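# Carry tube from door bench into window-bench rack

## Task

Pick up the tube on the shelved bench by the door and put it fully down into one hole of the tube rack on the shelved bench by the window. The task fails if the tube ever touches the floor, or if the robot tips over or is left leaning.

## Robot and tools

ROBOT. TidyBot++ is a mobile base, 0.54 m long, 0.50 m wide and 0.38 m tall, on four driven casters. It carries one seven-joint arm with a two-finger gripper. The shoulder sits 0.12 m ahead of the base centre and 0.68 m above the floor. Segment lengths are upper arm 0.42 m, forearm 0.31 m and hand 0.31 m. At the start the arm is folded with the hand pointing down. There are two cameras: base_camera (644x364, pinhole) on the base, and wrist_camera (644x476, fisheye), which looks along the hand.

FRAMES. All positions are in metres. The base frame has its origin on the floor below the base centre, with x forward, y left and z up. The odometry frame is the base frame as it stood when the scene began. base_odometry counts wheel turns, so slip shows up as travel. Its heading is in radians, positive to the left, and runs from -3.142 to 3.142. hand_pose is given in the base frame and marks the point midway between the finger pads. The hand's own z axis runs out along the fingers, and the fingers open along its y axis.

TOOL move. The action keys are base, joints, target and speeds. The keys cameras and blocking do not form part of the action. Any unknown key makes the call invalid, and an out-of-range value gets it refused.
- base: an object holding any of these relative offsets. translate_m is forward distance in m (-2 to 2). strafe_m is sideways distance in m, left positive (-2 to 2). rotate_rad is a turn in rad, counter-clockwise seen from above (-6.3 to 6.3). Each offset is measured along the base axes at the moment the command starts. It counts from the position in the latest reported state, or from the current position if a move was still running.
- joints: absolute targets in rad, by name. joint_1_rad (any angle; positive turns the arm clockwise seen from above, the opposite of rotate_rad), joint_2_rad (-2.249 to 2.249, shoulder, positive leans forward), joint_3_rad (any angle), joint_4_rad (-2.579 to 2.579, elbow), joint_5_rad (any angle), joint_6_rad (-2.099 to 2.099, wrist), joint_7_rad (any angle; 1.57 with the hand down puts the fingers opening left and right). gripper_pos runs from 0 (open) to 1 (closed); the finger gap is about 85 x (1 - gripper_pos) mm. Joints marked any angle take the shorter way round, so send steps of less than half a turn.
- target: one list of seven numbers [x, y, z, qw, qx, qy, qz]. It is an absolute hand pose in the base frame: position in m followed by a unit quaternion. When target is given, joints may contain only gripper_pos.
- speeds: caps on top speed for this action only. translate_m and strafe_m take 0.05 to 0.5 m/s, and rotate_rad takes 0.1 to 1.57 rad/s. If translate_m and strafe_m are combined, give the speed under just one of them.
- cameras: a list containing base_camera, wrist_camera or all. Leaving it out means all cameras; [] means none.
- blocking: true, the default, returns once everything is at rest. false returns after about 0.5 s while the motion keeps going.
A move with no action simply reports the state and images.

OTHER TOOLS. wait(seconds 0 to 10, cameras) lets the scene run and then reports the state. stop(cameras) brakes every running motion. zoom_image(camera, region [x0, y0, x1, y1] in image pixels, at most 504x504) gives a sharper crop of the latest image. finished_scene(scene) ends the current scene and takes that scene's number, and it cannot be undone.

RESULTS. The "move" line reads done, or else the worst status among the motions. base_status, joint_status and hand_status can read done, moving, off_target (stopped short and may still be pushing), stopped, contact_stop, time_out, not_followed (targets held back by a check), torque_fault or limit_stop_at_motor_heat. hand_status reports done within 10 mm and 2 degrees. hand_target shows where the joint targets would put the hand; under a load the hand hangs below it. motor_effort gives each motor's effort as a percentage of maximum, with the action's peak in brackets. base_tilt is in degrees, positive for forward and right. Other lines are "pictures" (the order of the images), on_its_own, Motor temperatures, MOTOR HOT, ARM HIT, "joint command not followed" and "pose unreachable". Once a refused call, a contact_stop or time_out you did not order, or a torque fault appears, the remaining move, wait and finished_scene calls in that reply are skipped.

WORKING HINTS. Poses usually end a few cm off. To correct, add the difference (wanted minus the hand_pose reading) to your previous target. To keep the hand still, send hand_target back as the next target rather than hand_pose. After a joints move, you can cut the error by sending last command + (wanted - read). A held load makes the arm sag, so never command a holding joint to the angle it currently reads. A hand pointing down reaches only about 0.94 m high, and only close to the base. A pose that cannot be reached wanders for up to 10 s and then times out. When the tube rests on something, hand_pose stops dropping and motor_effort changes a little. Use the camera images to check where the hand really is.

AVOID. Do not let the tube touch the floor. Do not drop it, let go of it while it moves, or squeeze hard while it still rests on a surface. Do not swing the arm in a way that hits the base, since no check prevents that. Do not drive or turn while the arm is caught on something higher than about 0.6 m, and do not swing a stretched arm sideways or reach far over nearby furniture, as the robot can tip; backing away rights a slight lean. Watch the torque limits (104.5 N m for joints 1 to 4 and 51.3 N m for joints 5 to 7); going past one freezes the arm for 10 s. Motors heat up when holding or stretching the arm: at 60 °C you get a warning, and at 75 °C the arm sinks for 30 to 60 s. Leave the robot upright, with the tube fully seated in the rack.

Each tool is called after "Request:" by a JSON object that holds its "api" and its "payload", one argument or row to a line.

## Session

Request:
{"api": "move", "payload": {

}}

Scene clock: 0.00 s.
Motor temperatures (°C): [28 27 29 33 40 36 30]
base_odometry: x=+0.000 y=+0.000 heading=+0.000
base_tilt: forward=-0.1 right=+0.1
base_status: not commanded
joint_positions: joint_1_rad=+0.041 joint_2_rad=-0.304 joint_3_rad=+3.122 joint_4_rad=-2.527 joint_5_rad=+0.019 joint_6_rad=-0.914 joint_7_rad=+1.584 gripper_pos=+0.000
joint_status: not commanded
motor_effort: joint_1_rad=+0 joint_2_rad=-2 joint_3_rad=+0 joint_4_rad=+11 joint_5_rad=+0 joint_6_rad=+0 joint_7_rad=+1
hand_pose: x=+0.2438 y=-0.0067 z=+0.5810 quat_wxyz=(+0.011, +1.000, +0.002, +0.002) (m; base frame)
hand_target: x=+0.2427 y=-0.0067 z=+0.5805 quat_wxyz=(+0.011, +1.000, +0.002, +0.001) (m; base frame)
hand_status: not commanded
pictures: base_camera, wrist_camera

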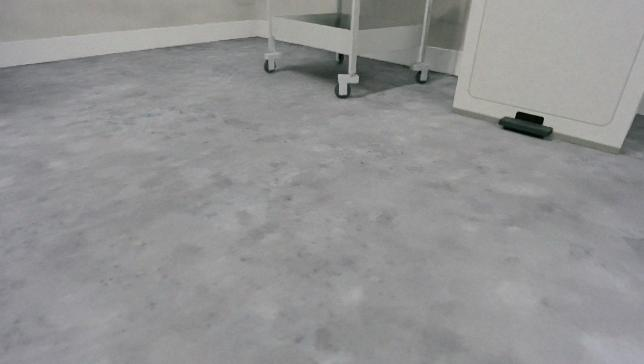

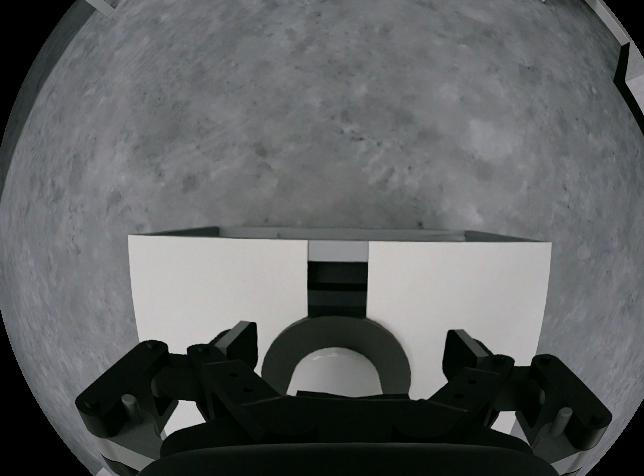

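Request:
{"api": "move", "payload": {
  "joints": {"joint_6_rad": 0.5},
  "cameras": ["wrist_camera"]
}}

Scene clock: 15.53 s.
Motor temperatures (°C): [28 27 29 33 39 36 30]
move: done
base_odometry: x=+0.000 y=+0.000 heading=+0.000
base_tilt: forward=-0.1 right=+0.1
base_status: not commanded
joint_positions: joint_1_rad=+0.041 joint_2_rad=-0.304 joint_3_rad=+3.122 joint_4_rad=-2.527 joint_5_rad=+0.019 joint_6_rad=+0.447 joint_7_rad=+1.584 gripper_pos=+0.000
joint_status: all done
motor_effort: joint_1_rad=+0(1) joint_2_rad=-6(7) joint_3_rad=+0(0) joint_4_rad=+15(16) joint_5_rad=+0(1) joint_6_rad=+9(9) joint_7_rad=+1(2)
hand_pose: x=+0.5473 y=-0.0047 z=+0.8286 quat_wxyz=(+0.016, +0.776, +0.008, +0.630) (m; base frame)
hand_target: x=+0.5498 y=-0.0043 z=+0.8436 quat_wxyz=(+0.016, +0.760, +0.008, +0.650) (m; base frame)
hand_status: not commanded
pictures: wrist_camera
camera_calibration:
wrist_camera: T_world_to_cam=[[0.0300799, -0.997491, 0.0640865, -0.0712007], [-0.235856, -0.0693881, -0.969308, 0.987771], [0.971322, 0.0140415, -0.237351, -0.194021], [0, 0, 0, 1]] pos_world=[0.42357, 0.000241875, 0.915966]

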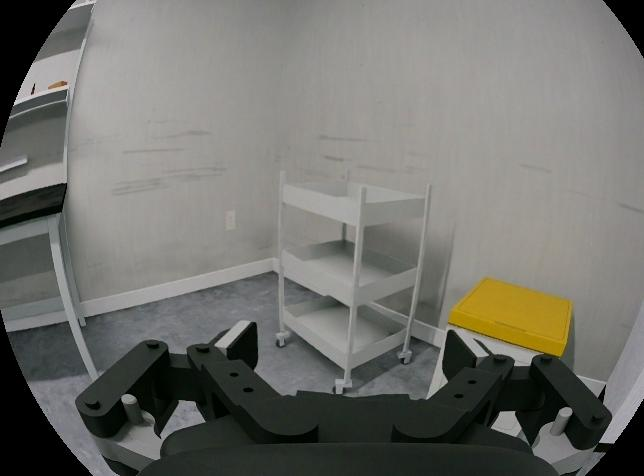

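Request:
{"api": "move", "payload": {
  "base": {"rotate_rad": 1.4},
  "cameras": ["wrist_camera"]
}}

Request:
{"api": "move", "payload": {
  "base": {"rotate_rad": 1.4},
  "cameras": ["wrist_camera"]
}}

Request:
{"api": "move", "payload": {
  "base": {"rotate_rad": 1.4},
  "cameras": ["wrist_camera"]
}}

Scene clock: 22.53 s.
Motor temperatures (°C): [28 27 29 33 39 36 30]
move: done
base_odometry: x=+0.000 y=+0.000 heading=+1.399
base_tilt: forward=-0.1 right=+0.0
base_status: done
joint_positions: joint_1_rad=+0.041 joint_2_rad=-0.304 joint_3_rad=+3.122 joint_4_rad=-2.527 joint_5_rad=+0.019 joint_6_rad=+0.448 joint_7_rad=+1.584 gripper_pos=+0.000
joint_status: not commanded
motor_effort: joint_1_rad=-1(2) joint_2_rad=-7(8) joint_3_rad=+0(1) joint_4_rad=+15(16) joint_5_rad=+0(1) joint_6_rad=+9(9) joint_7_rad=+1(2)
hand_pose: x=+0.5474 y=-0.0045 z=+0.8289 quat_wxyz=(+0.016, +0.776, +0.008, +0.631) (m; base frame)
hand_target: x=+0.5498 y=-0.0043 z=+0.8436 quat_wxyz=(+0.016, +0.760, +0.008, +0.650) (m; base frame)
hand_status: not commanded
pictures: wrist_camera
camera_calibration:
wrist_camera: T_world_to_cam=[[0.030451, -0.997477, 0.0641235, -0.0712731], [-0.234941, -0.0694986, -0.969522, 0.987744], [0.971533, 0.0144577, -0.236464, -0.194864], [0, 0, 0, 1]] pos_world=[0.423548, 0.000370891, 0.916131]

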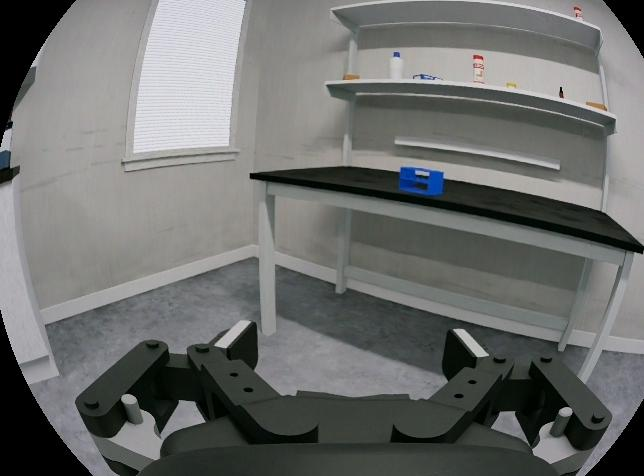

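Scene clock: 24.70 s.
Motor temperatures (°C): [28 27 29 33 39 36 30]
move: done
base_odometry: x=+0.000 y=+0.000 heading=+2.799
base_tilt: forward=-0.1 right=+0.1
base_status: done
joint_positions: joint_1_rad=+0.041 joint_2_rad=-0.304 joint_3_rad=+3.122 joint_4_rad=-2.527 joint_5_rad=+0.019 joint_6_rad=+0.448 joint_7_rad=+1.584 gripper_pos=+0.000
joint_status: not commanded
motor_effort: joint_1_rad=-1(1) joint_2_rad=-6(7) joint_3_rad=+0(1) joint_4_rad=+15(16) joint_5_rad=+0(1) joint_6_rad=+8(9) joint_7_rad=+1(2)
hand_pose: x=+0.5474 y=-0.0045 z=+0.8289 quat_wxyz=(+0.016, +0.776, +0.008, +0.631) (m; base frame)
hand_target: x=+0.5498 y=-0.0043 z=+0.8436 quat_wxyz=(+0.016, +0.760, +0.008, +0.650) (m; base frame)
hand_status: not commanded
pictures: wrist_camera
camera_calibration:
wrist_camera: T_world_to_cam=[[0.0304724, -0.997476, 0.0641309, -0.0712812], [-0.234761, -0.0695082, -0.969565, 0.987739], [0.971575, 0.0144895, -0.236287, -0.195032], [0, 0, 0, 1]] pos_world=[0.423544, 0.000380582, 0.916164]

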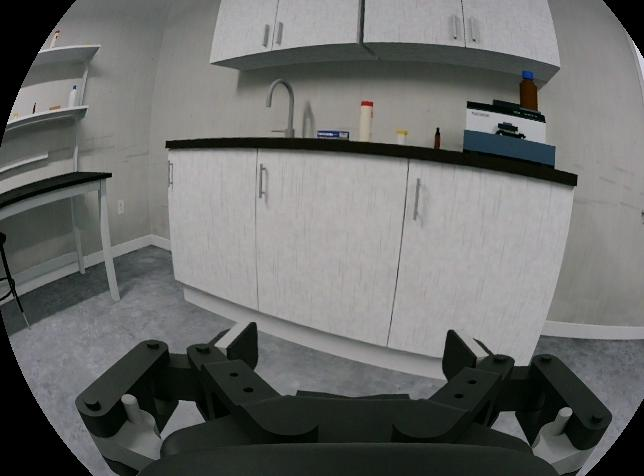

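Scene clock: 26.87 s.
Motor temperatures (°C): [28 27 29 33 39 36 30]
move: done
base_odometry: x=+0.000 y=+0.000 heading=-2.085
base_tilt: forward=-0.1 right=+0.1
base_status: done
joint_positions: joint_1_rad=+0.041 joint_2_rad=-0.304 joint_3_rad=+3.122 joint_4_rad=-2.527 joint_5_rad=+0.019 joint_6_rad=+0.448 joint_7_rad=+1.584 gripper_pos=+0.000
joint_status: not commanded
motor_effort: joint_1_rad=+0(1) joint_2_rad=-6(8) joint_3_rad=+0(1) joint_4_rad=+15(16) joint_5_rad=+0(1) joint_6_rad=+9(9) joint_7_rad=+1(2)
hand_pose: x=+0.5474 y=-0.0044 z=+0.8289 quat_wxyz=(+0.016, +0.776, +0.008, +0.631) (m; base frame)
hand_target: x=+0.5498 y=-0.0043 z=+0.8436 quat_wxyz=(+0.016, +0.760, +0.008, +0.650) (m; base frame)
hand_status: not commanded
pictures: wrist_camera
camera_calibration:
wrist_camera: T_world_to_cam=[[0.0305258, -0.997474, 0.0641358, -0.0712913], [-0.234639, -0.0695238, -0.969593, 0.987735], [0.971603, 0.0145489, -0.236169, -0.195145], [0, 0, 0, 1]] pos_world=[0.423541, 0.000398976, 0.916186]

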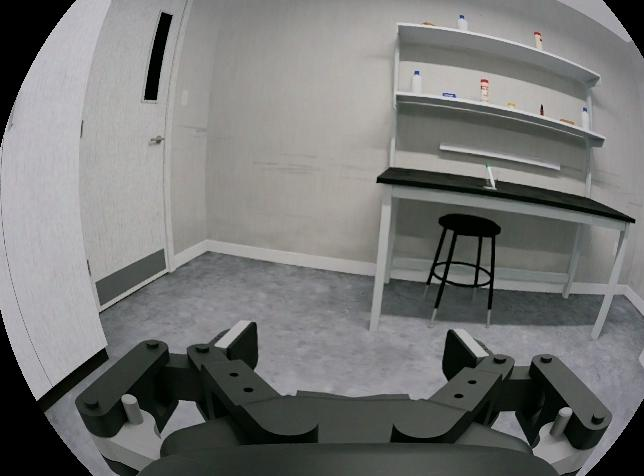

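Request:
{"api": "zoom_image", "payload": {
  "camera": "wrist_camera",
  "region": [370, 100, 640, 340]
}}

Scaled by 1.867.

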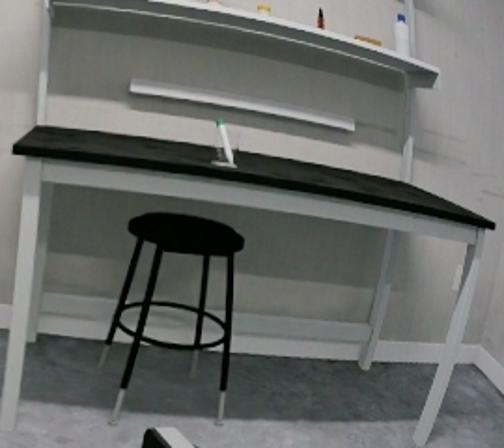

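Request:
{"api": "move", "payload": {
  "base": {"translate_m": 1.04, "strafe_m": -0.6, "rotate_rad": -0.19},
  "cameras": ["wrist_camera"]
}}

Request:
{"api": "zoom_image", "payload": {
  "camera": "wrist_camera",
  "region": [200, 100, 500, 340]
}}

Scene clock: 98.83 s.
Motor temperatures (°C): [28 27 28 32 39 36 30]
move: done
base_odometry: x=-1.034 y=-0.611 heading=-2.275
base_tilt: forward=-0.1 right=+0.0
base_status: done
joint_positions: joint_1_rad=+0.041 joint_2_rad=-0.306 joint_3_rad=+3.122 joint_4_rad=-2.527 joint_5_rad=+0.019 joint_6_rad=+0.451 joint_7_rad=+1.584 gripper_pos=+0.000
joint_status: not commanded
motor_effort: joint_1_rad=+0(1) joint_2_rad=-7(9) joint_3_rad=+0(2) joint_4_rad=+15(16) joint_5_rad=+0(1) joint_6_rad=+9(9) joint_7_rad=+1(2)
hand_pose: x=+0.5472 y=-0.0045 z=+0.8308 quat_wxyz=(+0.016, +0.774, +0.008, +0.633) (m; base frame)
hand_target: x=+0.5498 y=-0.0043 z=+0.8436 quat_wxyz=(+0.016, +0.760, +0.008, +0.650) (m; base frame)
hand_status: not commanded
pictures: wrist_camera
camera_calibration:
wrist_camera: T_world_to_cam=[[0.0300175, -0.997471, 0.0644178, -0.071432], [-0.229627, -0.0696048, -0.970786, 0.987753], [0.972816, 0.0143485, -0.231136, -0.199374], [0, 0, 0, 1]] pos_world=[0.422914, 0.000361666, 0.917416]

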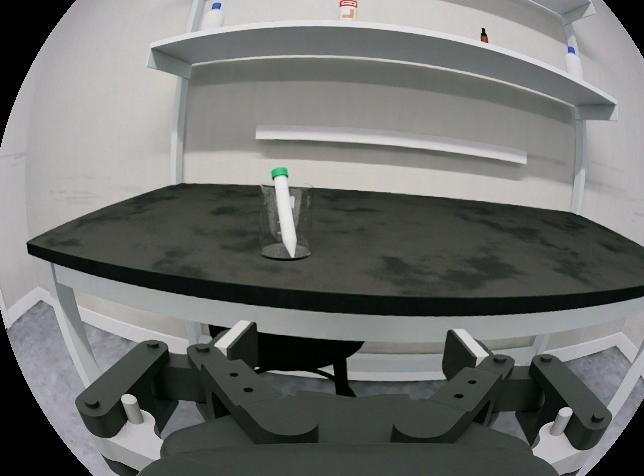

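Scaled by 1.680.

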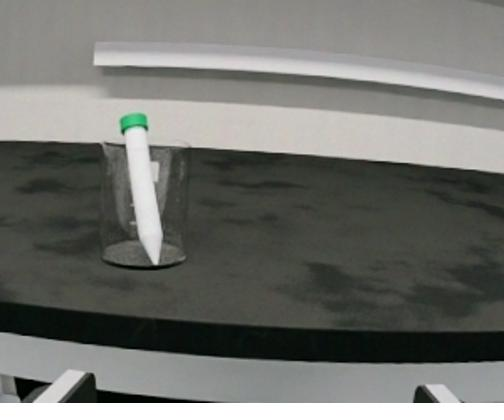

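Request:
{"api": "move", "payload": {
  "joints": {"joint_1_rad": 0.0, "joint_2_rad": 0.01, "joint_3_rad": 3.1416, "joint_4_rad": -1.096, "joint_5_rad": 0.0, "joint_6_rad": -1.25, "joint_7_rad": 1.5708}
}}

Request:
{"api": "zoom_image", "payload": {
  "camera": "wrist_camera",
  "region": [200, 60, 452, 312]
}}

Scene clock: 255.93 s.
Motor temperatures (°C): [27 26 27 32 39 36 30]
move: done
base_odometry: x=-1.034 y=-0.611 heading=-2.275
base_tilt: forward=-0.1 right=+0.1
base_status: not commanded
joint_positions: joint_1_rad=+0.016 joint_2_rad=-0.022 joint_3_rad=+3.122 joint_4_rad=-1.123 joint_5_rad=+0.019 joint_6_rad=-1.207 joint_7_rad=+1.584 gripper_pos=+0.000
joint_status: all done
motor_effort: joint_1_rad=+0(2) joint_2_rad=-16(17) joint_3_rad=+0(2) joint_4_rad=+16(19) joint_5_rad=+0(2) joint_6_rad=+7(10) joint_7_rad=+1(3)
hand_pose: x=+0.6202 y=-0.0021 z=+1.0355 quat_wxyz=(+0.012, +0.914, +0.008, +0.405) (m; base frame)
hand_target: x=+0.6244 y=+0.0014 z=+1.0234 quat_wxyz=(+0.000, +0.924, +0.000, +0.383) (m; base frame)
hand_status: not commanded
pictures: base_camera, wrist_camera
camera_calibration:
wrist_camera: T_world_to_cam=[[0.0519773, -0.998072, 0.0339179, -0.0664592], [-0.694781, -0.0605374, -0.716669, 1.22872], [0.71734, 0.013685, -0.696588, 0.417343], [0, 0, 0, 1]] pos_world=[0.557769, 0.00234109, 1.17356]

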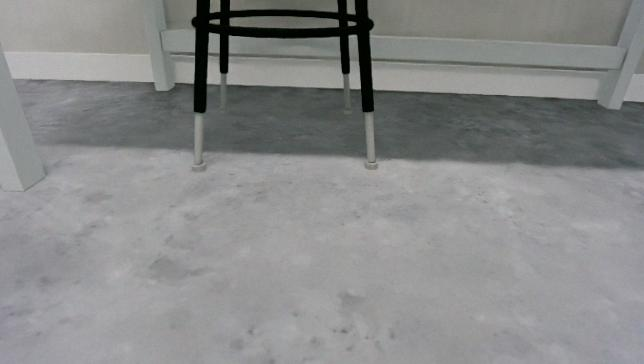

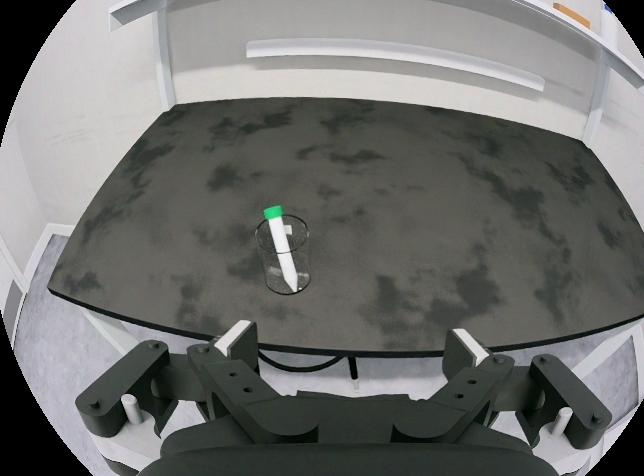

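Scaled by 2.000.

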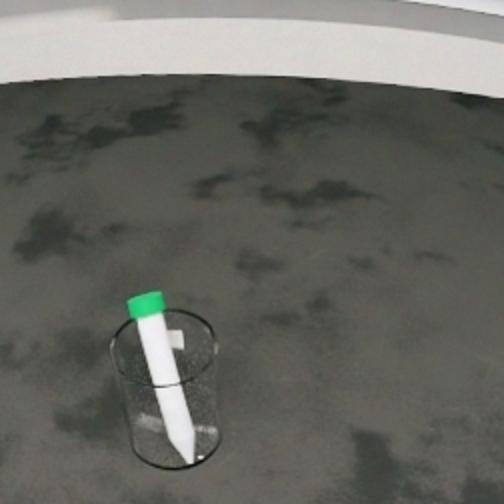

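Request:
{"api": "move", "payload": {
  "base": {"translate_m": 0.307, "strafe_m": -0.301, "rotate_rad": 0.6},
  "joints": {"joint_1_rad": 0.0, "joint_2_rad": 0.16, "joint_3_rad": 3.1416, "joint_4_rad": -0.88, "joint_5_rad": 0.0, "joint_6_rad": -1.53, "joint_7_rad": 1.5708, "gripper_pos": 0.4},
  "cameras": ["wrist_camera"]
}}

Request:
{"api": "zoom_image", "payload": {
  "camera": "wrist_camera",
  "region": [220, 180, 472, 432]
}}

Scene clock: 357.70 s.
Motor temperatures (°C): [27 27 27 32 39 36 30]
move: done
base_odometry: x=-1.462 y=-0.650 heading=-1.674
base_tilt: forward=-0.1 right=+0.1
base_status: done
joint_positions: joint_1_rad=+0.004 joint_2_rad=+0.140 joint_3_rad=+3.127 joint_4_rad=-0.907 joint_5_rad=+0.019 joint_6_rad=-1.489 joint_7_rad=+1.584 gripper_pos=+0.400
joint_status: all done
motor_effort: joint_1_rad=+0(2) joint_2_rad=-20(23) joint_3_rad=+0(2) joint_4_rad=+14(16) joint_5_rad=+0(2) joint_6_rad=+5(7) joint_7_rad=+1(2)
hand_pose: x=+0.6268 y=+0.0003 z=+0.9996 quat_wxyz=(+0.009, +0.955, +0.009, +0.298) (m; base frame)
hand_target: x=+0.6255 y=+0.0013 z=+0.9945 quat_wxyz=(+0.000, +0.959, +0.000, +0.282) (m; base frame)
hand_status: not commanded
pictures: wrist_camera
camera_calibration:
wrist_camera: T_world_to_cam=[[0.0603138, -0.998024, 0.0176248, -0.0521495], [-0.838953, -0.060252, -0.540859, 1.12235], [0.540852, 0.0178349, -0.840929, 0.642437], [0, 0, 0, 1]] pos_world=[0.597283, 0.00411975, 1.1482]

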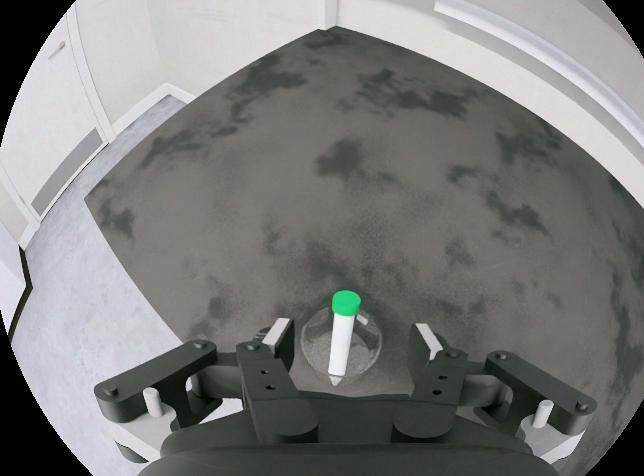

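Scaled by 2.000.

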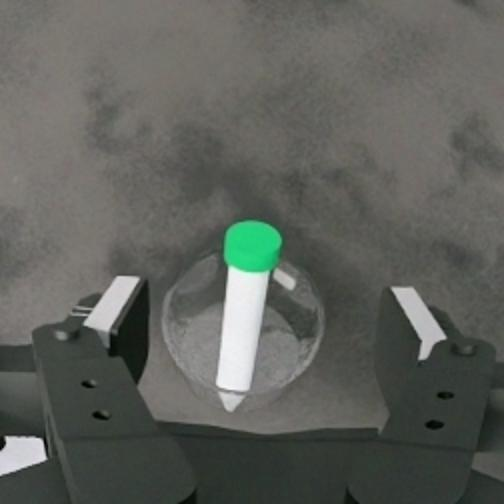

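Request:
{"api": "move", "payload": {
  "joints": {"joint_2_rad": 0.226, "joint_4_rad": -1.185, "joint_6_rad": -1.12},
  "cameras": ["wrist_camera"]
}}

Request:
{"api": "zoom_image", "payload": {
  "camera": "wrist_camera",
  "region": [220, 220, 472, 472]
}}

Scene clock: 392.30 s.
Motor temperatures (°C): [27 27 27 32 39 36 30]
move: done
base_odometry: x=-1.462 y=-0.650 heading=-1.674
base_tilt: forward=-0.1 right=+0.1
base_status: not commanded
joint_positions: joint_1_rad=+0.004 joint_2_rad=+0.201 joint_3_rad=+3.127 joint_4_rad=-1.158 joint_5_rad=+0.019 joint_6_rad=-1.170 joint_7_rad=+1.584 gripper_pos=+0.400
joint_status: all done
motor_effort: joint_1_rad=+0(1) joint_2_rad=-24(27) joint_3_rad=+0(1) joint_4_rad=+16(18) joint_5_rad=+0(1) joint_6_rad=+5(6) joint_7_rad=+1(2)
hand_pose: x=+0.6891 y=+0.0013 z=+0.9059 quat_wxyz=(+0.008, +0.953, +0.012, +0.302) (m; base frame)
hand_target: x=+0.7021 y=+0.0013 z=+0.8868 quat_wxyz=(+0.000, +0.954, +0.000, +0.301) (m; base frame)
hand_status: not commanded
pictures: wrist_camera
camera_calibration:
wrist_camera: T_world_to_cam=[[0.0656124, -0.997658, 0.0193407, -0.0584393], [-0.834063, -0.0654725, -0.54777, 1.12697], [0.547753, 0.0198091, -0.836406, 0.521106], [0, 0, 0, 1]] pos_world=[0.658359, 0.00516028, 1.0543]

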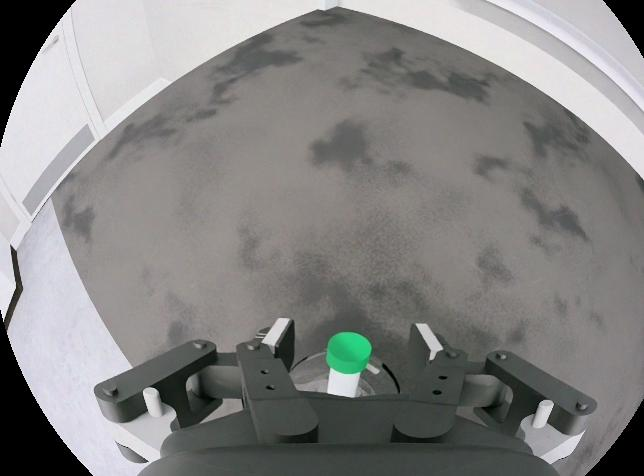

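Scaled by 2.000.

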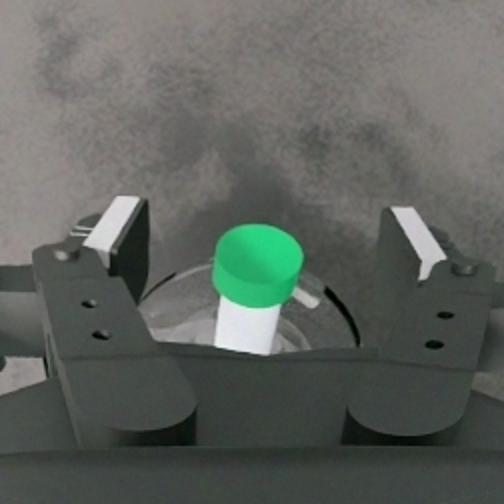

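Request:
{"api": "move", "payload": {
  "joints": {"joint_4_rad": -1.244, "joint_6_rad": -1.062},
  "cameras": ["wrist_camera"]
}}

Request:
{"api": "zoom_image", "payload": {
  "camera": "wrist_camera",
  "region": [220, 220, 472, 472]
}}

Scene clock: 449.07 s.
Motor temperatures (°C): [27 27 27 32 39 36 30]
move: done
base_odometry: x=-1.462 y=-0.650 heading=-1.674
base_tilt: forward=-0.1 right=+0.1
base_status: not commanded
joint_positions: joint_1_rad=+0.004 joint_2_rad=+0.201 joint_3_rad=+3.127 joint_4_rad=-1.216 joint_5_rad=+0.019 joint_6_rad=-1.110 joint_7_rad=+1.584 gripper_pos=+0.400
joint_status: all done
motor_effort: joint_1_rad=+0(1) joint_2_rad=-24(26) joint_3_rad=+0(1) joint_4_rad=+16(18) joint_5_rad=+0(1) joint_6_rad=+5(6) joint_7_rad=+1(2)
hand_pose: x=+0.6932 y=+0.0015 z=+0.8880 quat_wxyz=(+0.008, +0.953, +0.013, +0.303) (m; base frame)
hand_target: x=+0.7043 y=+0.0013 z=+0.8683 quat_wxyz=(+0.000, +0.954, +0.000, +0.300) (m; base frame)
hand_status: not commanded
pictures: wrist_camera
camera_calibration:
wrist_camera: T_world_to_cam=[[0.0666987, -0.99758, 0.0196305, -0.0591283], [-0.833089, -0.0665065, -0.549127, 1.12109], [0.549103, 0.020272, -0.835509, 0.502174], [0, 0, 0, 1]] pos_world=[0.66217, 0.00539482, 1.03635]

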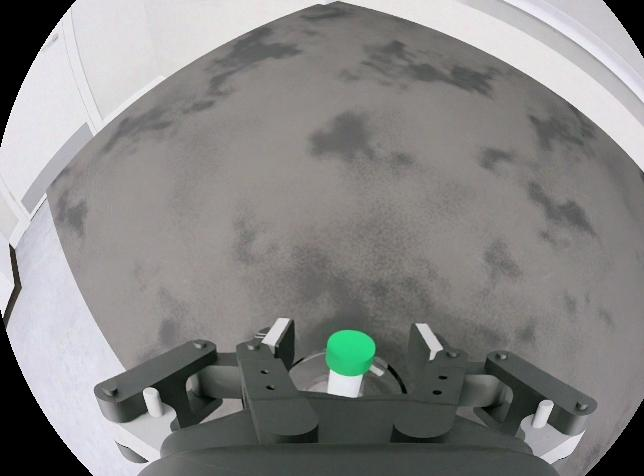

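Scaled by 2.000.

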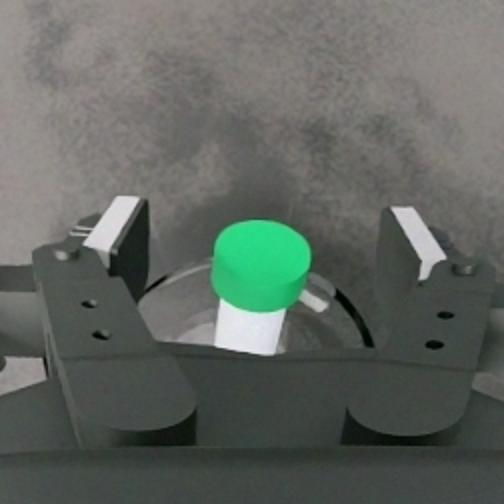

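Request:
{"api": "move", "payload": {
  "joints": {"gripper_pos": 0.72},
  "cameras": ["wrist_camera"]
}}

Request:
{"api": "zoom_image", "payload": {
  "camera": "wrist_camera",
  "region": [220, 220, 472, 472]
}}

Scene clock: 459.03 s.
Motor temperatures (°C): [27 27 27 32 39 36 30]
move: done
base_odometry: x=-1.462 y=-0.650 heading=-1.674
base_tilt: forward=+0.0 right=+0.0
base_status: not commanded
joint_positions: joint_1_rad=+0.004 joint_2_rad=+0.201 joint_3_rad=+3.127 joint_4_rad=-1.216 joint_5_rad=+0.019 joint_6_rad=-1.109 joint_7_rad=+1.584 gripper_pos=+0.720
joint_status: all done
motor_effort: joint_1_rad=-1(1) joint_2_rad=-24(25) joint_3_rad=-1(1) joint_4_rad=+16(17) joint_5_rad=+0(0) joint_6_rad=+5(5) joint_7_rad=+1(2)
hand_pose: x=+0.6934 y=+0.0015 z=+0.8881 quat_wxyz=(+0.008, +0.953, +0.013, +0.303) (m; base frame)
hand_target: x=+0.7043 y=+0.0013 z=+0.8683 quat_wxyz=(+0.000, +0.954, +0.000, +0.300) (m; base frame)
hand_status: not commanded
pictures: wrist_camera
camera_calibration:
wrist_camera: T_world_to_cam=[[0.0666961, -0.997579, 0.0196701, -0.0591721], [-0.83272, -0.0665125, -0.549685, 1.12154], [0.549662, 0.0202822, -0.835141, 0.501466], [0, 0, 0, 1]] pos_world=[0.662241, 0.00539694, 1.03645]

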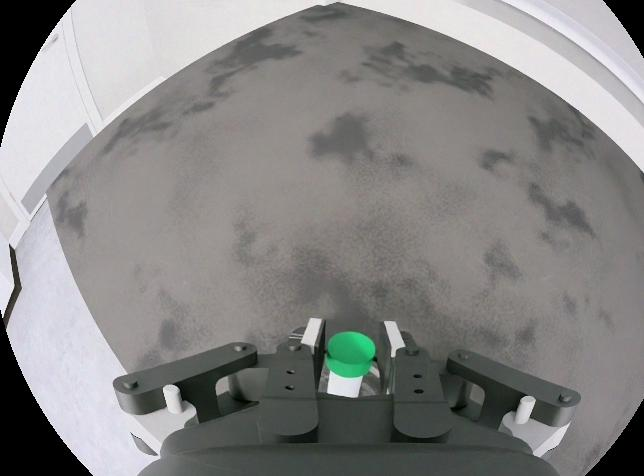

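Scaled by 2.000.

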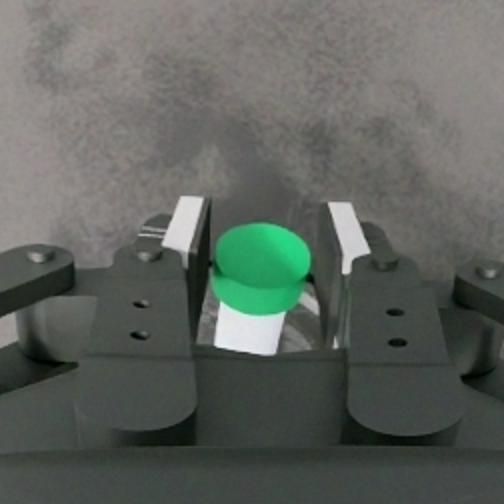

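Request:
{"api": "move", "payload": {
  "joints": {"gripper_pos": 0.8},
  "cameras": ["wrist_camera"]
}}

Request:
{"api": "zoom_image", "payload": {
  "camera": "wrist_camera",
  "region": [220, 220, 472, 472]
}}

Scene clock: 465.63 s.
Motor temperatures (°C): [27 27 27 32 39 36 30]
move: done
base_odometry: x=-1.462 y=-0.650 heading=-1.674
base_tilt: forward=-0.1 right=+0.1
base_status: not commanded
joint_positions: joint_1_rad=+0.004 joint_2_rad=+0.201 joint_3_rad=+3.127 joint_4_rad=-1.216 joint_5_rad=+0.019 joint_6_rad=-1.108 joint_7_rad=+1.584 gripper_pos=+0.790
joint_status: all done
motor_effort: joint_1_rad=-1(1) joint_2_rad=-24(24) joint_3_rad=+0(1) joint_4_rad=+16(17) joint_5_rad=+0(0) joint_6_rad=+5(5) joint_7_rad=+1(2)
hand_pose: x=+0.6937 y=+0.0015 z=+0.8884 quat_wxyz=(+0.008, +0.953, +0.013, +0.304) (m; base frame)
hand_target: x=+0.7043 y=+0.0013 z=+0.8683 quat_wxyz=(+0.000, +0.954, +0.000, +0.300) (m; base frame)
hand_status: not commanded
pictures: wrist_camera
camera_calibration:
wrist_camera: T_world_to_cam=[[0.0666914, -0.997578, 0.0197566, -0.0592683], [-0.831913, -0.0665266, -0.550903, 1.12251], [0.550883, 0.0203048, -0.834335, 0.499902], [0, 0, 0, 1]] pos_world=[0.662398, 0.0054018, 1.03665]

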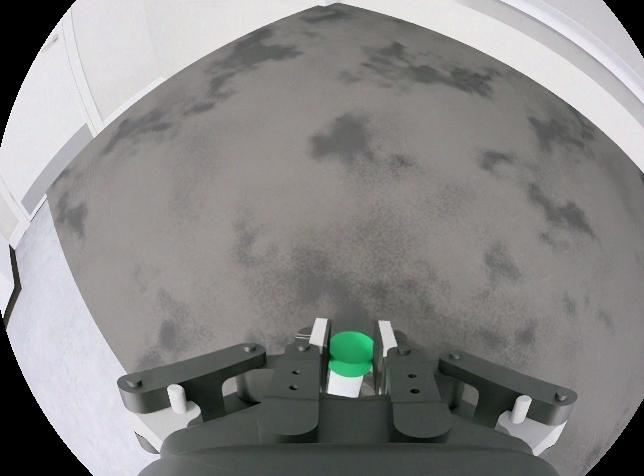

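Scaled by 2.000.

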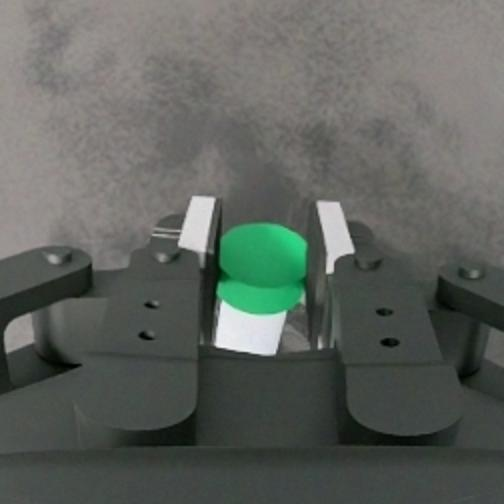

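Request:
{"api": "move", "payload": {
  "joints": {"gripper_pos": 0.86},
  "cameras": ["wrist_camera"]
}}

Scene clock: 472.63 s.
Motor temperatures (°C): [27 27 27 32 39 36 30]
move: off_target
base_odometry: x=-1.462 y=-0.650 heading=-1.674
base_tilt: forward=-0.1 right=+0.1
base_status: not commanded
joint_positions: joint_1_rad=+0.004 joint_2_rad=+0.201 joint_3_rad=+3.127 joint_4_rad=-1.216 joint_5_rad=+0.019 joint_6_rad=-1.106 joint_7_rad=+1.584 gripper_pos=+0.822
joint_status: gripper_pos off_target (ended at +0.822, target +0.860)
motor_effort: joint_1_rad=+0(1) joint_2_rad=-24(24) joint_3_rad=+0(1) joint_4_rad=+16(16) joint_5_rad=+0(1) joint_6_rad=+5(6) joint_7_rad=+1(1)
hand_pose: x=+0.6941 y=+0.0016 z=+0.8886 quat_wxyz=(+0.008, +0.952, +0.013, +0.304) (m; base frame)
hand_target: x=+0.7043 y=+0.0013 z=+0.8683 quat_wxyz=(+0.000, +0.954, +0.000, +0.300) (m; base frame)
hand_status: not commanded
pictures: wrist_camera
camera_calibration:
wrist_camera: T_world_to_cam=[[0.0666858, -0.997577, 0.0198392, -0.0593598], [-0.83114, -0.066539, -0.552068, 1.12345], [0.55205, 0.020326, -0.833563, 0.498421], [0, 0, 0, 1]] pos_world=[0.662546, 0.00540623, 1.03686]

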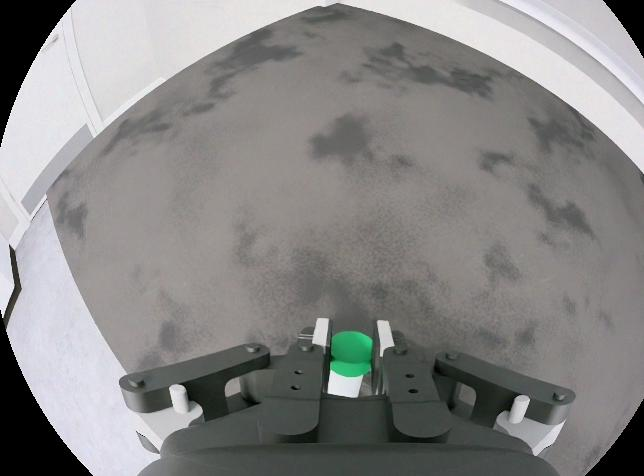

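Request:
{"api": "move", "payload": {
  "joints": {"joint_2_rad": 0.091, "joint_4_rad": -1.302, "joint_6_rad": -0.948},
  "cameras": ["wrist_camera"]
}}

Request:
{"api": "zoom_image", "payload": {
  "camera": "wrist_camera",
  "region": [220, 220, 472, 472]
}}

Scene clock: 501.60 s.
Motor temperatures (°C): [27 27 27 32 39 36 30]
move: done
base_odometry: x=-1.462 y=-0.650 heading=-1.674
base_tilt: forward=-0.1 right=+0.1
base_status: not commanded
joint_positions: joint_1_rad=+0.004 joint_2_rad=+0.090 joint_3_rad=+3.127 joint_4_rad=-1.270 joint_5_rad=+0.019 joint_6_rad=-1.000 joint_7_rad=+1.584 gripper_pos=+0.822
joint_status: all done
motor_effort: joint_1_rad=+0(1) joint_2_rad=-21(27) joint_3_rad=+0(1) joint_4_rad=+17(18) joint_5_rad=+0(1) joint_6_rad=+6(7) joint_7_rad=+2(2)
hand_pose: x=+0.6831 y=+0.0021 z=+0.9458 quat_wxyz=(+0.009, +0.924, +0.013, +0.381) (m; base frame)
hand_target: x=+0.6901 y=+0.0013 z=+0.9397 quat_wxyz=(+0.000, +0.921, +0.000, +0.390) (m; base frame)
hand_status: not commanded
pictures: wrist_camera
camera_calibration:
wrist_camera: T_world_to_cam=[[0.0644157, -0.997447, 0.0308189, -0.0680017], [-0.730271, -0.068164, -0.679749, 1.19777], [0.680114, 0.0212803, -0.732797, 0.369333], [0, 0, 0, 1]] pos_world=[0.627886, 0.00595695, 1.08692]

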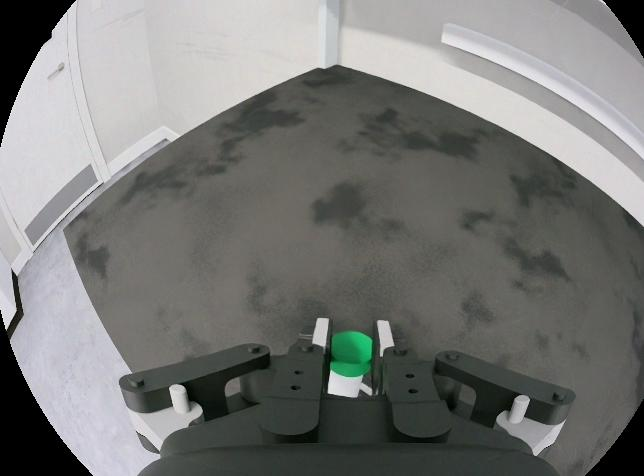

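Scaled by 2.000.

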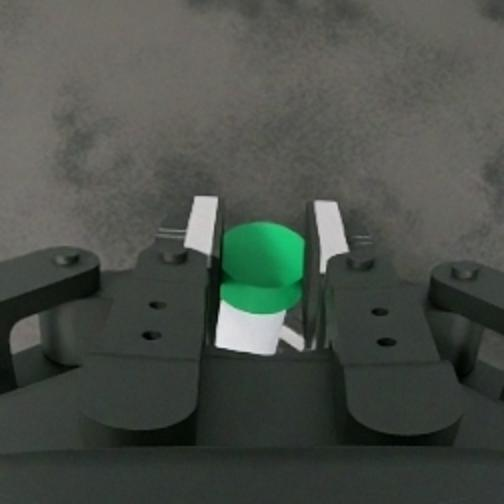

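Request:
{"api": "move", "payload": {
  "joints": {"joint_2_rad": 0.005, "joint_4_rad": -1.36, "joint_6_rad": -0.836, "gripper_pos": 0.9},
  "cameras": []
}}

Request:
{"api": "move", "payload": {
  "joints": {"joint_2_rad": -0.08, "joint_4_rad": -1.417, "joint_6_rad": -0.723},
  "cameras": ["base_camera", "wrist_camera"]
}}

Request:
{"api": "zoom_image", "payload": {
  "camera": "wrist_camera",
  "region": [220, 220, 472, 472]
}}

Scene clock: 511.77 s.
Motor temperatures (°C): [27 27 27 32 39 36 30]
move: off_target
base_odometry: x=-1.462 y=-0.650 heading=-1.674
base_tilt: forward=-0.1 right=+0.1
base_status: not commanded
joint_positions: joint_1_rad=+0.004 joint_2_rad=+0.008 joint_3_rad=+3.127 joint_4_rad=-1.329 joint_5_rad=+0.019 joint_6_rad=-0.889 joint_7_rad=+1.584 gripper_pos=+0.822
joint_status: gripper_pos off_target (ended at +0.822, target +0.900); the others done
motor_effort: joint_1_rad=+0(1) joint_2_rad=-19(23) joint_3_rad=+0(1) joint_4_rad=+17(18) joint_5_rad=+0(1) joint_6_rad=+7(8) joint_7_rad=+1(2)
hand_pose: x=+0.6748 y=+0.0028 z=+0.9856 quat_wxyz=(+0.010, +0.897, +0.013, +0.442) (m; base frame)
hand_target: x=+0.6803 y=+0.0014 z=+0.9834 quat_wxyz=(+0.000, +0.891, +0.000, +0.453) (m; base frame)
hand_status: not commanded
pictures: none
No camera images: "cameras" was empty.

Scene clock: 512.90 s.
Motor temperatures (°C): [27 27 27 32 39 36 30]
move: done
base_odometry: x=-1.462 y=-0.650 heading=-1.674
base_tilt: forward=-0.1 right=+0.1
base_status: not commanded
joint_positions: joint_1_rad=+0.004 joint_2_rad=-0.077 joint_3_rad=+3.127 joint_4_rad=-1.386 joint_5_rad=+0.019 joint_6_rad=-0.778 joint_7_rad=+1.584 gripper_pos=+0.822
joint_status: all done
motor_effort: joint_1_rad=+0(1) joint_2_rad=-17(21) joint_3_rad=+0(1) joint_4_rad=+17(18) joint_5_rad=+0(1) joint_6_rad=+8(8) joint_7_rad=+1(2)
hand_pose: x=+0.6608 y=+0.0035 z=+1.0293 quat_wxyz=(+0.010, +0.864, +0.013, +0.503) (m; base frame)
hand_target: x=+0.6660 y=+0.0014 z=+1.0278 quat_wxyz=(+0.000, +0.857, +0.000, +0.515) (m; base frame)
hand_status: not commanded
pictures: base_camera, wrist_camera
camera_calibration:
wrist_camera: T_world_to_cam=[[0.0576717, -0.997176, 0.0481111, -0.0811411], [-0.519165, -0.0711187, -0.85171, 1.27586], [0.852726, 0.0241419, -0.5218, 0.114392], [0, 0, 0, 1]] pos_world=[0.569514, 0.00706351, 1.15025]

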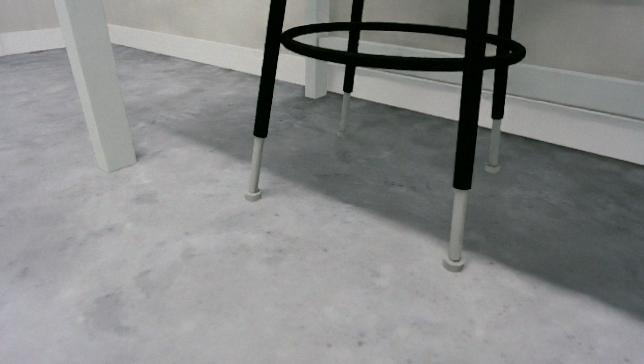

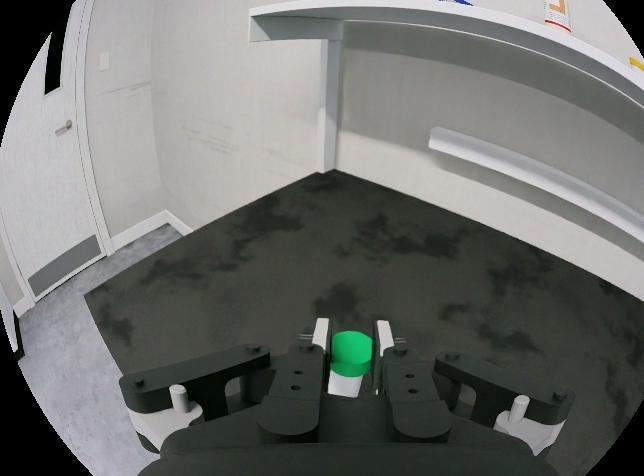

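Scaled by 2.000.

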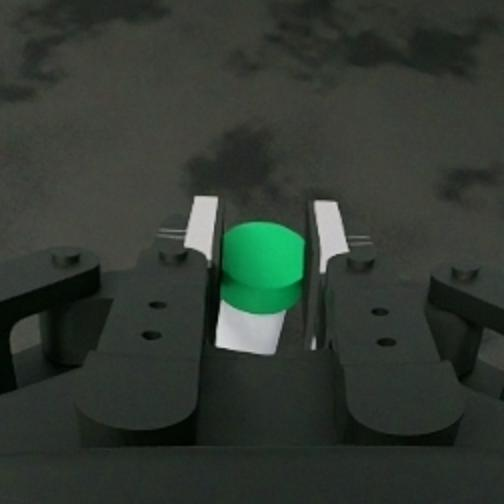

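Request:
{"api": "move", "payload": {
  "base": {"translate_m": -0.667, "strafe_m": 1.1},
  "joints": {"gripper_pos": 0.95},
  "cameras": []
}}

Request:
{"api": "move", "payload": {
  "base": {"rotate_rad": 2.6},
  "cameras": ["wrist_camera"]
}}

Scene clock: 558.97 s.
Motor temperatures (°C): [27 27 26 32 39 36 30]
move: off_target
base_odometry: x=-0.299 y=-0.100 heading=-1.674
base_tilt: forward=-0.1 right=+0.1
base_status: done
joint_positions: joint_1_rad=+0.004 joint_2_rad=-0.078 joint_3_rad=+3.127 joint_4_rad=-1.386 joint_5_rad=+0.019 joint_6_rad=-0.773 joint_7_rad=+1.584 gripper_pos=+0.822
joint_status: gripper_pos off_target (ended at +0.822, target +0.950)
motor_effort: joint_1_rad=+0(2) joint_2_rad=-16(19) joint_3_rad=+0(2) joint_4_rad=+17(18) joint_5_rad=+0(1) joint_6_rad=+8(8) joint_7_rad=+1(2)
hand_pose: x=+0.6611 y=+0.0036 z=+1.0310 quat_wxyz=(+0.010, +0.862, +0.013, +0.506) (m; base frame)
hand_target: x=+0.6660 y=+0.0014 z=+1.0278 quat_wxyz=(+0.000, +0.857, +0.000, +0.515) (m; base frame)
hand_status: not commanded
pictures: none
No camera images: "cameras" was empty.

Scene clock: 561.90 s.
Motor temperatures (°C): [27 27 26 32 39 36 30]
move: done
base_odometry: x=-0.299 y=-0.100 heading=+0.925
base_tilt: forward=+0.0 right=+0.0
base_status: done
joint_positions: joint_1_rad=+0.001 joint_2_rad=-0.078 joint_3_rad=+3.129 joint_4_rad=-1.386 joint_5_rad=+0.019 joint_6_rad=-0.771 joint_7_rad=+1.584 gripper_pos=+0.822
joint_status: not commanded
motor_effort: joint_1_rad=-1(2) joint_2_rad=-16(19) joint_3_rad=+0(2) joint_4_rad=+17(18) joint_5_rad=+0(1) joint_6_rad=+8(8) joint_7_rad=+2(2)
hand_pose: x=+0.6615 y=+0.0037 z=+1.0315 quat_wxyz=(+0.010, +0.862, +0.013, +0.507) (m; base frame)
hand_target: x=+0.6660 y=+0.0014 z=+1.0278 quat_wxyz=(+0.000, +0.857, +0.000, +0.515) (m; base frame)
hand_status: not commanded
pictures: wrist_camera
camera_calibration:
wrist_camera: T_world_to_cam=[[0.0578562, -0.997154, 0.0483285, -0.0814275], [-0.512651, -0.0712145, -0.855638, 1.27785], [0.856645, 0.0247283, -0.515313, 0.105729], [0, 0, 0, 1]] pos_world=[0.569229, 0.00719097, 1.15179]

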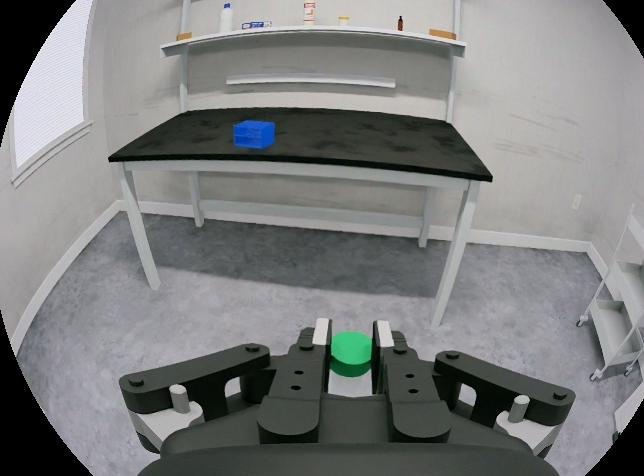

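Request:
{"api": "zoom_image", "payload": {
  "camera": "wrist_camera",
  "region": [200, 90, 320, 180]
}}

Scaled by 4.200.

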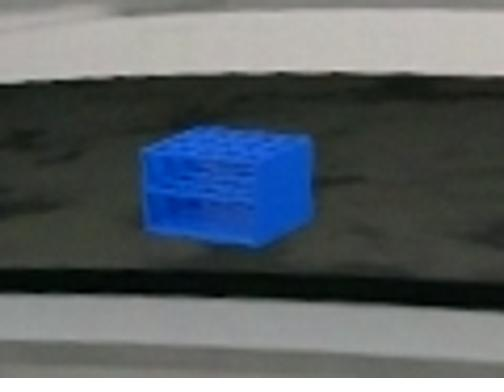

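Request:
{"api": "move", "payload": {
  "base": {"translate_m": 0.72, "strafe_m": 0.37, "rotate_rad": -0.045},
  "cameras": ["wrist_camera"]
}}

Request:
{"api": "zoom_image", "payload": {
  "camera": "wrist_camera",
  "region": [230, 140, 430, 290]
}}

Scene clock: 600.93 s.
Motor temperatures (°C): [27 27 26 31 39 36 30]
move: done
base_odometry: x=-0.161 y=+0.698 heading=+0.881
base_tilt: forward=+0.0 right=+0.1
base_status: done
joint_positions: joint_1_rad=+0.005 joint_2_rad=-0.082 joint_3_rad=+3.136 joint_4_rad=-1.387 joint_5_rad=+0.019 joint_6_rad=-0.771 joint_7_rad=+1.584 gripper_pos=+0.822
joint_status: not commanded
motor_effort: joint_1_rad=+0(3) joint_2_rad=-16(20) joint_3_rad=+0(3) joint_4_rad=+17(18) joint_5_rad=+0(2) joint_6_rad=+8(9) joint_7_rad=+0(2)
hand_pose: x=+0.6604 y=-0.0022 z=+1.0333 quat_wxyz=(+0.013, +0.861, +0.009, +0.508) (m; base frame)
hand_target: x=+0.6660 y=+0.0014 z=+1.0278 quat_wxyz=(+0.000, +0.857, +0.000, +0.515) (m; base frame)
hand_status: not commanded
pictures: wrist_camera
camera_calibration:
wrist_camera: T_world_to_cam=[[0.0471357, -0.997734, 0.0480081, -0.0799359], [-0.510471, -0.065372, -0.857407, 1.27877], [0.858602, 0.0159078, -0.512396, 0.103408], [0, 0, 0, 1]] pos_world=[0.567757, 0.00219608, 1.15325]

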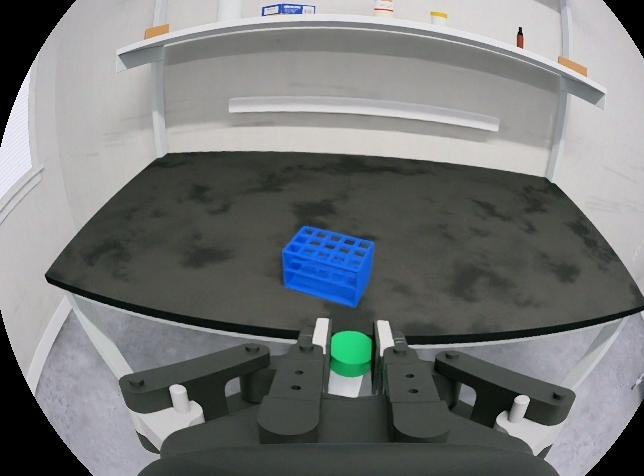

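Scaled by 2.520.

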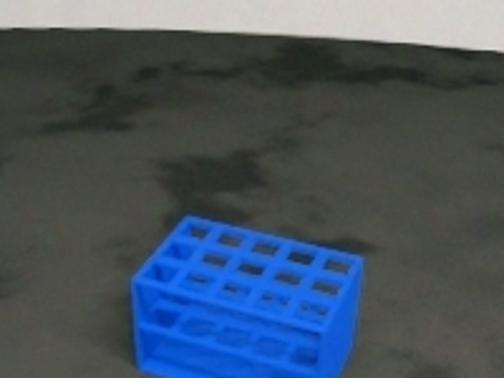

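Request:
{"api": "move", "payload": {
  "base": {"translate_m": 0.34, "strafe_m": 0.025},
  "speeds": {"translate_m": 0.25},
  "cameras": ["wrist_camera"]
}}

Request:
{"api": "zoom_image", "payload": {
  "camera": "wrist_camera",
  "region": [220, 220, 472, 472]
}}

Scene clock: 698.80 s.
Motor temperatures (°C): [27 27 26 31 38 36 29]
move: done
base_odometry: x=+0.036 y=+0.976 heading=+0.881
base_tilt: forward=-0.1 right=+0.1
base_status: done
joint_positions: joint_1_rad=+0.005 joint_2_rad=-0.085 joint_3_rad=+3.136 joint_4_rad=-1.387 joint_5_rad=+0.019 joint_6_rad=-0.770 joint_7_rad=+1.584 gripper_pos=+0.822
joint_status: not commanded
motor_effort: joint_1_rad=+0(1) joint_2_rad=-16(20) joint_3_rad=+0(1) joint_4_rad=+18(18) joint_5_rad=+0(1) joint_6_rad=+8(9) joint_7_rad=+1(2)
hand_pose: x=+0.6593 y=-0.0022 z=+1.0352 quat_wxyz=(+0.013, +0.860, +0.009, +0.510) (m; base frame)
hand_target: x=+0.6660 y=+0.0014 z=+1.0278 quat_wxyz=(+0.000, +0.857, +0.000, +0.515) (m; base frame)
hand_status: not commanded
pictures: wrist_camera
camera_calibration:
wrist_camera: T_world_to_cam=[[0.0469666, -0.997733, 0.0482052, -0.0800573], [-0.507248, -0.0653954, -0.859315, 1.27966], [0.860519, 0.0159071, -0.50917, 0.100694], [0, 0, 0, 1]] pos_world=[0.566217, 0.00220643, 1.15476]

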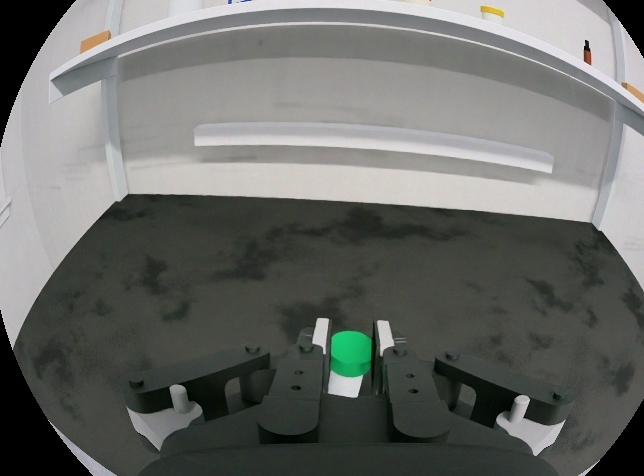

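Scaled by 2.000.

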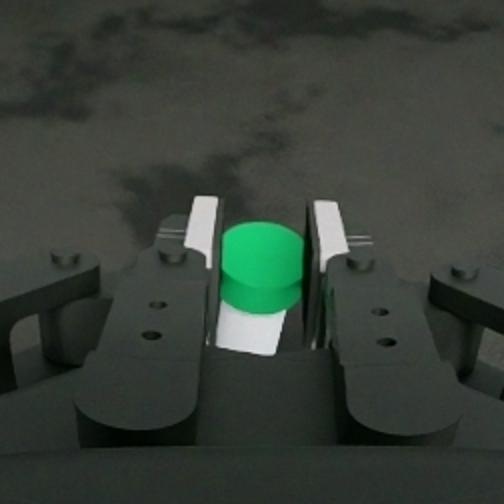

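Request:
{"api": "move", "payload": {
  "base": {"translate_m": -0.1},
  "joints": {"joint_2_rad": -0.103, "joint_4_rad": -1.594, "joint_6_rad": -0.567},
  "cameras": ["wrist_camera"]
}}

Request:
{"api": "zoom_image", "payload": {
  "camera": "wrist_camera",
  "region": [220, 220, 472, 472]
}}

Scene clock: 742.40 s.
Motor temperatures (°C): [27 27 26 31 38 36 29]
move: done
base_odometry: x=-0.028 y=+0.899 heading=+0.881
base_tilt: forward=-0.1 right=+0.1
base_status: done
joint_positions: joint_1_rad=+0.005 joint_2_rad=-0.102 joint_3_rad=+3.136 joint_4_rad=-1.563 joint_5_rad=+0.019 joint_6_rad=-0.622 joint_7_rad=+1.584 gripper_pos=+0.822
joint_status: all done
motor_effort: joint_1_rad=-1(1) joint_2_rad=-16(20) joint_3_rad=+0(1) joint_4_rad=+18(19) joint_5_rad=+0(1) joint_6_rad=+8(9) joint_7_rad=+1(2)
hand_pose: x=+0.6601 y=-0.0013 z=+0.9821 quat_wxyz=(+0.012, +0.863, +0.010, +0.505) (m; base frame)
hand_target: x=+0.6642 y=+0.0014 z=+0.9797 quat_wxyz=(+0.000, +0.857, +0.000, +0.516) (m; base frame)
hand_status: not commanded
pictures: wrist_camera
camera_calibration:
wrist_camera: T_world_to_cam=[[0.0506186, -0.99755, 0.0482845, -0.0791639], [-0.516861, -0.0675343, -0.853402, 1.23505], [0.854572, 0.0182416, -0.519013, 0.086564], [0, 0, 0, 1]] pos_world=[0.56838, 0.00285909, 1.10274]

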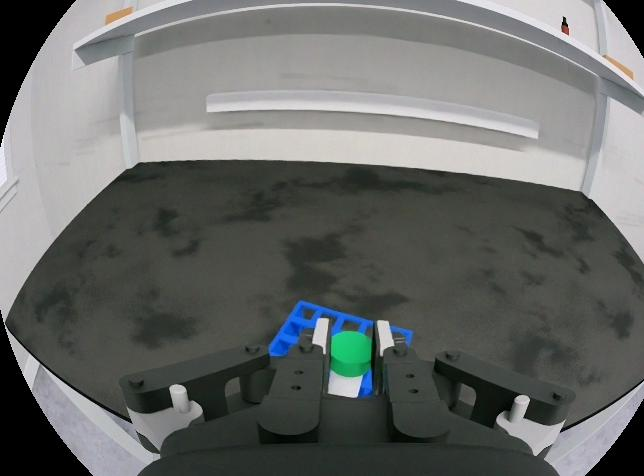

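Scaled by 2.000.

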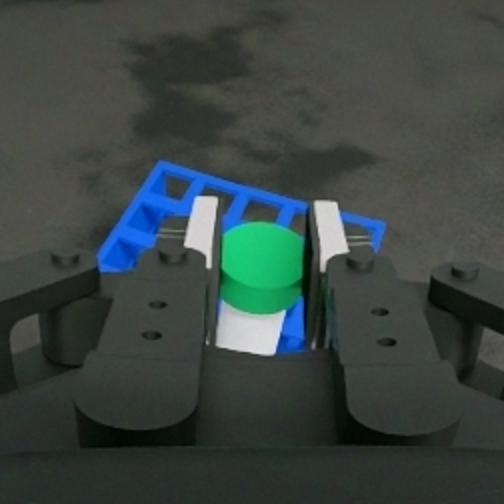

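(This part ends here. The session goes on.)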